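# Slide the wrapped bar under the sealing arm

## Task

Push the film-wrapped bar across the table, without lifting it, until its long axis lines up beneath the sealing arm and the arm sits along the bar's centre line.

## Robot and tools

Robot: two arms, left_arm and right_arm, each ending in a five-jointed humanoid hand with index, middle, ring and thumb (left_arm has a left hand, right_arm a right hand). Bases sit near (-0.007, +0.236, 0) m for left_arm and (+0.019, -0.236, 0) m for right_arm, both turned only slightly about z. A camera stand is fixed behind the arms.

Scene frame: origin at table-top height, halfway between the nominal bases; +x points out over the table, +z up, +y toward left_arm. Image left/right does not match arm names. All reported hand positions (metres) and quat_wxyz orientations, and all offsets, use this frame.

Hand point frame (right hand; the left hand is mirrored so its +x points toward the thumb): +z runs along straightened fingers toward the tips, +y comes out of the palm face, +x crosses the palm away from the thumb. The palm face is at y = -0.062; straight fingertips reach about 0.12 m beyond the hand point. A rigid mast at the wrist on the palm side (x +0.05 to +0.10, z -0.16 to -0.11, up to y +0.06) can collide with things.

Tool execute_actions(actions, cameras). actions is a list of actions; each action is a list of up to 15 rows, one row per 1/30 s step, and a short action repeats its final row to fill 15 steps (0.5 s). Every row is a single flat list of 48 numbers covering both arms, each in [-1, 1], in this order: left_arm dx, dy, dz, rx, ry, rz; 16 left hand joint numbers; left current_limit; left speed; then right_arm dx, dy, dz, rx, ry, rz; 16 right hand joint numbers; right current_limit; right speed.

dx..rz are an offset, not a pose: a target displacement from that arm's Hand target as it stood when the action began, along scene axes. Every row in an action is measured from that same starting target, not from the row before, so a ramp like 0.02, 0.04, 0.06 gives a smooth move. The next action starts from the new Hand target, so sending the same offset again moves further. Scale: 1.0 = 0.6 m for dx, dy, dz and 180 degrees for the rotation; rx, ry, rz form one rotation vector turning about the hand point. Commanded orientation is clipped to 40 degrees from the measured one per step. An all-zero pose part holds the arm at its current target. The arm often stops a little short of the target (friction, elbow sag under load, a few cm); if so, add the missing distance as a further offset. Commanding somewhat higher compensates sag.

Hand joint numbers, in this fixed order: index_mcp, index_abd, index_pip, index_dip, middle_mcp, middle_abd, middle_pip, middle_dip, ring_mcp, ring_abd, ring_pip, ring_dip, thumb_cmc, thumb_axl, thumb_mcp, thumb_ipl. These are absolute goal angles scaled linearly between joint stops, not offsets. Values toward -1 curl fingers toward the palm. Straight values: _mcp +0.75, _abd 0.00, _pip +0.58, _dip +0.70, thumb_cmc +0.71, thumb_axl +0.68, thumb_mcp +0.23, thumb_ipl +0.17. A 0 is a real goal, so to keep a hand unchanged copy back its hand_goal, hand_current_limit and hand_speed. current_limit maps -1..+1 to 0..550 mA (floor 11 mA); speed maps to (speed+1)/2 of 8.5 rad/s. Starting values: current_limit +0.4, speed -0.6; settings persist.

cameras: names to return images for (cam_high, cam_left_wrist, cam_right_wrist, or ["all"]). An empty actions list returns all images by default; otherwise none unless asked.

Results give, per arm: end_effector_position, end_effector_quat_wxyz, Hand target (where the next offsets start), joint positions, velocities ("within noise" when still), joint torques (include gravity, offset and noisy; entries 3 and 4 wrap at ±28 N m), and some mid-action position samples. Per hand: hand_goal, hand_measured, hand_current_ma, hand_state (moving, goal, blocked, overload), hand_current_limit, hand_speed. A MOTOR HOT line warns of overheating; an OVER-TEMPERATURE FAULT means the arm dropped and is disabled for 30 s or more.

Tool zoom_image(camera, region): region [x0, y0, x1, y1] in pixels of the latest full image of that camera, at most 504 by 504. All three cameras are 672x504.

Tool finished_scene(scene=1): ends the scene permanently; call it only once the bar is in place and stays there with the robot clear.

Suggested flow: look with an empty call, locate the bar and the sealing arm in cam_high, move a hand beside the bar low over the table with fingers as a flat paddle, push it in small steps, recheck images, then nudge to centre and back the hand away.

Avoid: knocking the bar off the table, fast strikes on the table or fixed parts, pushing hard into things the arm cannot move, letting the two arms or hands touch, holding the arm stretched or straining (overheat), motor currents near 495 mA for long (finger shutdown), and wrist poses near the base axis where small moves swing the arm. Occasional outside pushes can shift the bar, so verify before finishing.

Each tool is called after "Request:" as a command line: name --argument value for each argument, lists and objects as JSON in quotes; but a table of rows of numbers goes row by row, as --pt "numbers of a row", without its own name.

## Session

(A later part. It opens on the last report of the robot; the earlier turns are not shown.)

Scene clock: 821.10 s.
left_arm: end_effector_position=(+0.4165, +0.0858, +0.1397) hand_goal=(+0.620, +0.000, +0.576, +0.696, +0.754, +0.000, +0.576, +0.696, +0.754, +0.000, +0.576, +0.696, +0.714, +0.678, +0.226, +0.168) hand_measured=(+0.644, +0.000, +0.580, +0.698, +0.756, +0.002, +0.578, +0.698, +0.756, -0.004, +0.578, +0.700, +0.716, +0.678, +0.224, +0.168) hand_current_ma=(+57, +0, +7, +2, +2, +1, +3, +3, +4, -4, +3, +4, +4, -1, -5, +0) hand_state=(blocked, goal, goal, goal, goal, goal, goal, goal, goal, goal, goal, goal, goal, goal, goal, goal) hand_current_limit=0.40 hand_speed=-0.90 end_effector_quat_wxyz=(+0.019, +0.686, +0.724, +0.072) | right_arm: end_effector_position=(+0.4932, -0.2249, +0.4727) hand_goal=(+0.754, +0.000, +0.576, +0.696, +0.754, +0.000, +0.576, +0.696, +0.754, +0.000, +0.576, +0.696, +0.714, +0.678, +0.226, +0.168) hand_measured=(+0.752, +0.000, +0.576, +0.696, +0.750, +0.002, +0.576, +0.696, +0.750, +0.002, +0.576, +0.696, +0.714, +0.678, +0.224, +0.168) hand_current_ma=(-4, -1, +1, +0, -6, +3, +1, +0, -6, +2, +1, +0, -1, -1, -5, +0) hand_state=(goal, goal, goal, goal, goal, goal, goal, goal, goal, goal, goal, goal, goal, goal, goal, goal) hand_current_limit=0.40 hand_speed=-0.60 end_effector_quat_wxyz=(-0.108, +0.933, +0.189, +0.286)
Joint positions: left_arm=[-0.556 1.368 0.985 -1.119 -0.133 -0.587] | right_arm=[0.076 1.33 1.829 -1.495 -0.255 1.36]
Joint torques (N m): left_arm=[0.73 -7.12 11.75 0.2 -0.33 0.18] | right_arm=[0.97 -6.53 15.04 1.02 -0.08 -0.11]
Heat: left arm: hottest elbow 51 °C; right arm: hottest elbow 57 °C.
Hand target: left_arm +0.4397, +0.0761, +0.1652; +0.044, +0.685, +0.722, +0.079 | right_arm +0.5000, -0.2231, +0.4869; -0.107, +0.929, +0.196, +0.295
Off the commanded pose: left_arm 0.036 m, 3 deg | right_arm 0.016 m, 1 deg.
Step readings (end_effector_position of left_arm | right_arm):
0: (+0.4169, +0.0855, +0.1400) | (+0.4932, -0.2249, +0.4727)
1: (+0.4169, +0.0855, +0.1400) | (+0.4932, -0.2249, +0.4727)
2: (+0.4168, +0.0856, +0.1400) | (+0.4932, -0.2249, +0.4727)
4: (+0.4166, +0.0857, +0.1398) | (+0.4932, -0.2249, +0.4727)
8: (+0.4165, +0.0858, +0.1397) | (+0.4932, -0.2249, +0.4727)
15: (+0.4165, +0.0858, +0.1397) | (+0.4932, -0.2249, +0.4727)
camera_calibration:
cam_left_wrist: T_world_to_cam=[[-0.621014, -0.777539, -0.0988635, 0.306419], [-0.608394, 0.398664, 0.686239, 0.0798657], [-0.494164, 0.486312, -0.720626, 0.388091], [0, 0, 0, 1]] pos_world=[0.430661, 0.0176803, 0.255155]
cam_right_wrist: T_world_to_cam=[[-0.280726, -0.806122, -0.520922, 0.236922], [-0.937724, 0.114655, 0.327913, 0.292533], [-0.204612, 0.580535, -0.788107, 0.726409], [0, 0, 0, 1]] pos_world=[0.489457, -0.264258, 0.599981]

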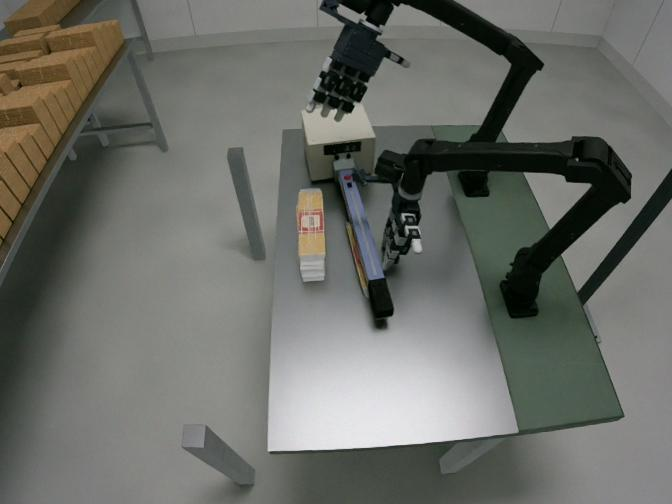

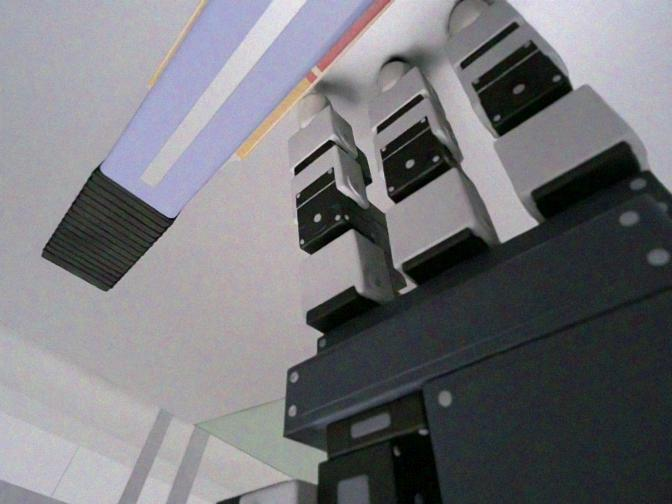

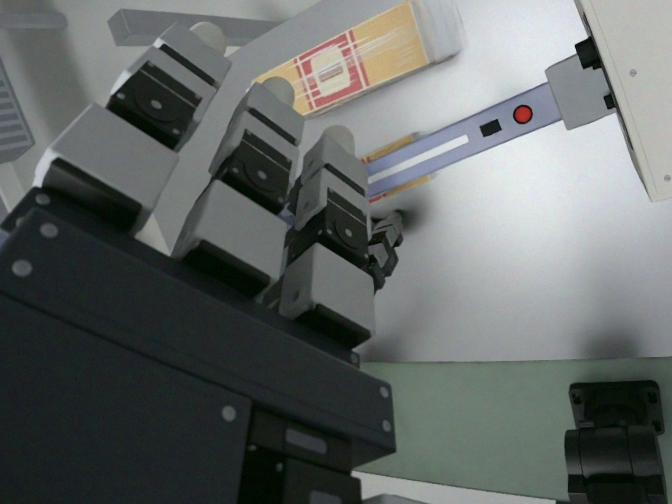

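Request:
execute_actions --actions '[[[0,0,0,0,0,0,0.754,0,0.576,0.696,0.754,0,0.576,0.696,0.754,0,0.576,0.696,0.714,0.678,0.226,0.168,0.4,-0.8,0,0,0,0,0,0,0.754,0,0.576,0.696,0.754,0,0.576,0.696,0.754,0,0.576,0.696,0.714,0.678,0.226,0.168,0.4,-0.6]],[[-0.05,0,0.04,0,0,0,0.754,0,0.576,0.696,0.754,0,0.576,0.696,0.754,0,0.576,0.696,0.714,0.678,0.226,0.168,0.4,-0.8,0,0,0,0,0,0,0.754,0,0.576,0.696,0.754,0,0.576,0.696,0.754,0,0.576,0.696,0.714,0.678,0.226,0.168,0.4,-0.6]]]' --cameras '["all"]'

Request:
zoom_image --camera "cam_high" --region '[340, 215, 390, 305]'

Request:
zoom_image --camera "cam_right_wrist" --region '[330, 110, 450, 220]'

Scene clock: 912.97 s.
left_arm: end_effector_position=(+0.3972, +0.0870, +0.1633) hand_goal=(+0.754, +0.000, +0.576, +0.696, +0.754, +0.000, +0.576, +0.696, +0.754, +0.000, +0.576, +0.696, +0.714, +0.678, +0.226, +0.168) hand_measured=(+0.752, +0.000, +0.578, +0.698, +0.756, +0.002, +0.578, +0.698, +0.756, -0.004, +0.578, +0.698, +0.716, +0.678, +0.224, +0.168) hand_current_ma=(-3, +0, +3, +2, +2, +1, +2, +3, +2, -3, +3, +4, +4, -1, -5, +0) hand_state=(goal, goal, goal, goal, goal, goal, goal, goal, goal, goal, goal, goal, goal, goal, goal, goal) hand_current_limit=0.40 hand_speed=-0.80 end_effector_quat_wxyz=(+0.018, +0.690, +0.720, +0.073) | right_arm: end_effector_position=(+0.4932, -0.2249, +0.4727) hand_goal=(+0.754, +0.000, +0.576, +0.696, +0.754, +0.000, +0.576, +0.696, +0.754, +0.000, +0.576, +0.696, +0.714, +0.678, +0.226, +0.168) hand_measured=(+0.752, +0.000, +0.576, +0.696, +0.750, +0.002, +0.576, +0.696, +0.750, +0.002, +0.576, +0.696, +0.714, +0.678, +0.224, +0.168) hand_current_ma=(-4, -1, +1, +0, -6, +3, +1, +0, -6, +2, +1, +0, -1, -1, -5, +0) hand_state=(goal, goal, goal, goal, goal, goal, goal, goal, goal, goal, goal, goal, goal, goal, goal, goal) hand_current_limit=0.40 hand_speed=-0.60 end_effector_quat_wxyz=(-0.108, +0.933, +0.189, +0.286)
Joint positions: left_arm=[-0.579 1.298 0.985 -1.192 -0.136 -0.599] | right_arm=[0.076 1.33 1.829 -1.495 -0.255 1.36]
Joint torques (N m): left_arm=[-0.85 -7.3 11 0.05 -0.36 -0.1] | right_arm=[1.03 -6.95 14.98 0.92 -0.09 -0.1]
Heat: left arm: hottest elbow 55 °C; right arm: hottest elbow 58 °C.
Hand target: left_arm +0.4097, +0.0761, +0.1891; +0.043, +0.685, +0.722, +0.079 | right_arm +0.5000, -0.2231, +0.4869; -0.107, +0.929, +0.196, +0.295
Off the commanded pose: left_arm 0.031 m, 3 deg | right_arm 0.016 m, 1 deg.
Step readings (end_effector_position of left_arm | right_arm):
0: (+0.4165, +0.0858, +0.1397) | (+0.4932, -0.2249, +0.4727)
1: (+0.4165, +0.0858, +0.1397) | (+0.4932, -0.2249, +0.4727)
2: (+0.4165, +0.0858, +0.1397) | (+0.4932, -0.2249, +0.4727)
4: (+0.4165, +0.0858, +0.1397) | (+0.4932, -0.2249, +0.4727)
8: (+0.4165, +0.0858, +0.1397) | (+0.4932, -0.2249, +0.4727)
15: (+0.4165, +0.0858, +0.1397) | (+0.4932, -0.2249, +0.4727)
16: (+0.4165, +0.0858, +0.1397) | (+0.4932, -0.2249, +0.4727)
17: (+0.4157, +0.0863, +0.1394) | (+0.4932, -0.2249, +0.4727)
19: (+0.4113, +0.0878, +0.1405) | (+0.4932, -0.2249, +0.4727)
23: (+0.4032, +0.0881, +0.1524) | (+0.4932, -0.2249, +0.4727)
30: (+0.3977, +0.0863, +0.1634) | (+0.4932, -0.2249, +0.4727)
camera_calibration:
cam_left_wrist: T_world_to_cam=[[-0.629847, -0.770181, -0.100564, 0.300866], [-0.60386, 0.404122, 0.687051, 0.0490725], [-0.488513, 0.493464, -0.719617, 0.3919], [0, 0, 0, 1]] pos_world=[0.41058, 0.0185014, 0.278559]
cam_right_wrist: T_world_to_cam=[[-0.280726, -0.806122, -0.520922, 0.236922], [-0.937724, 0.114655, 0.327913, 0.292533], [-0.204612, 0.580535, -0.788107, 0.726409], [0, 0, 0, 1]] pos_world=[0.489457, -0.264258, 0.599981]

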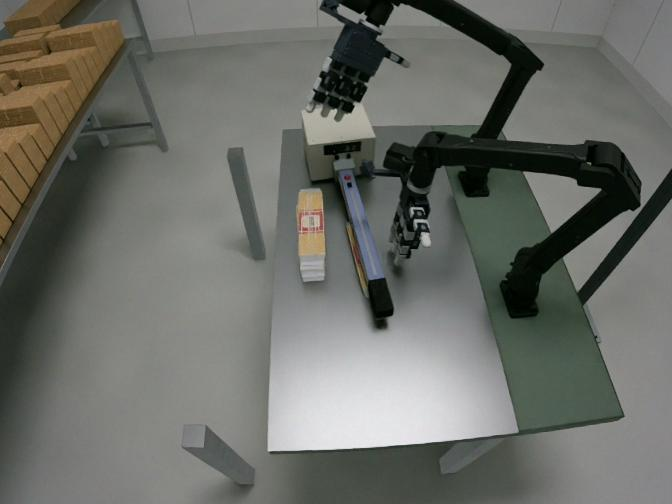

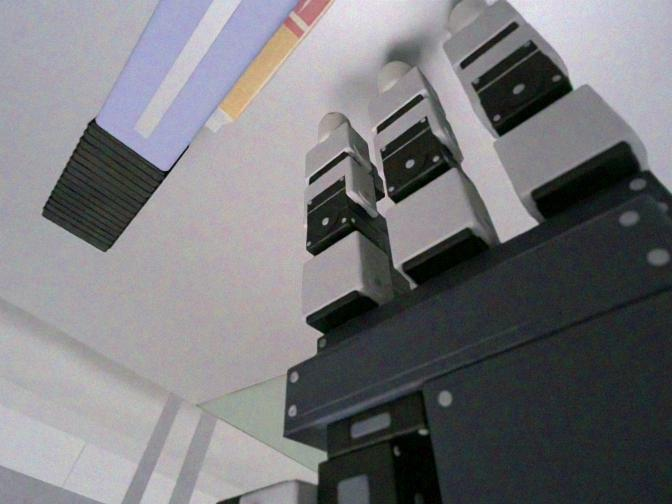

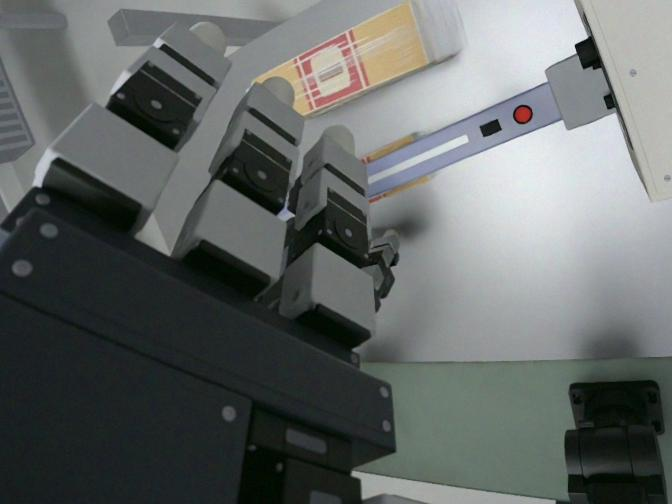

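Scaled by 5.600.

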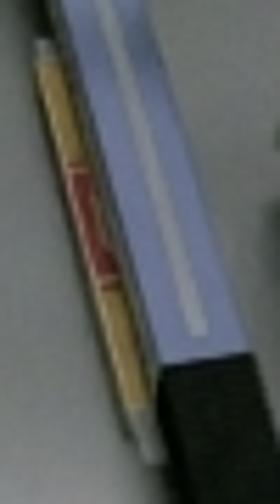

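Scaled by 4.200.

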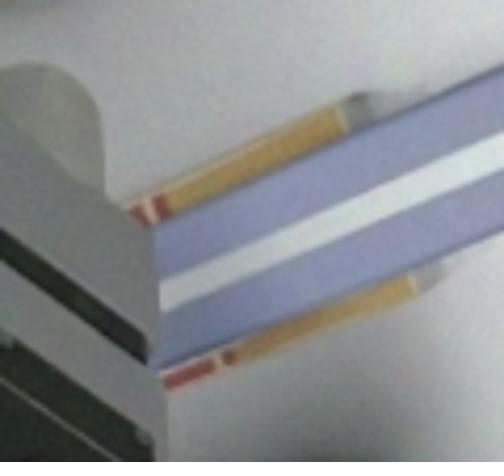

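Request:
finished_scene --scene 1

The scene is finished: the task was done.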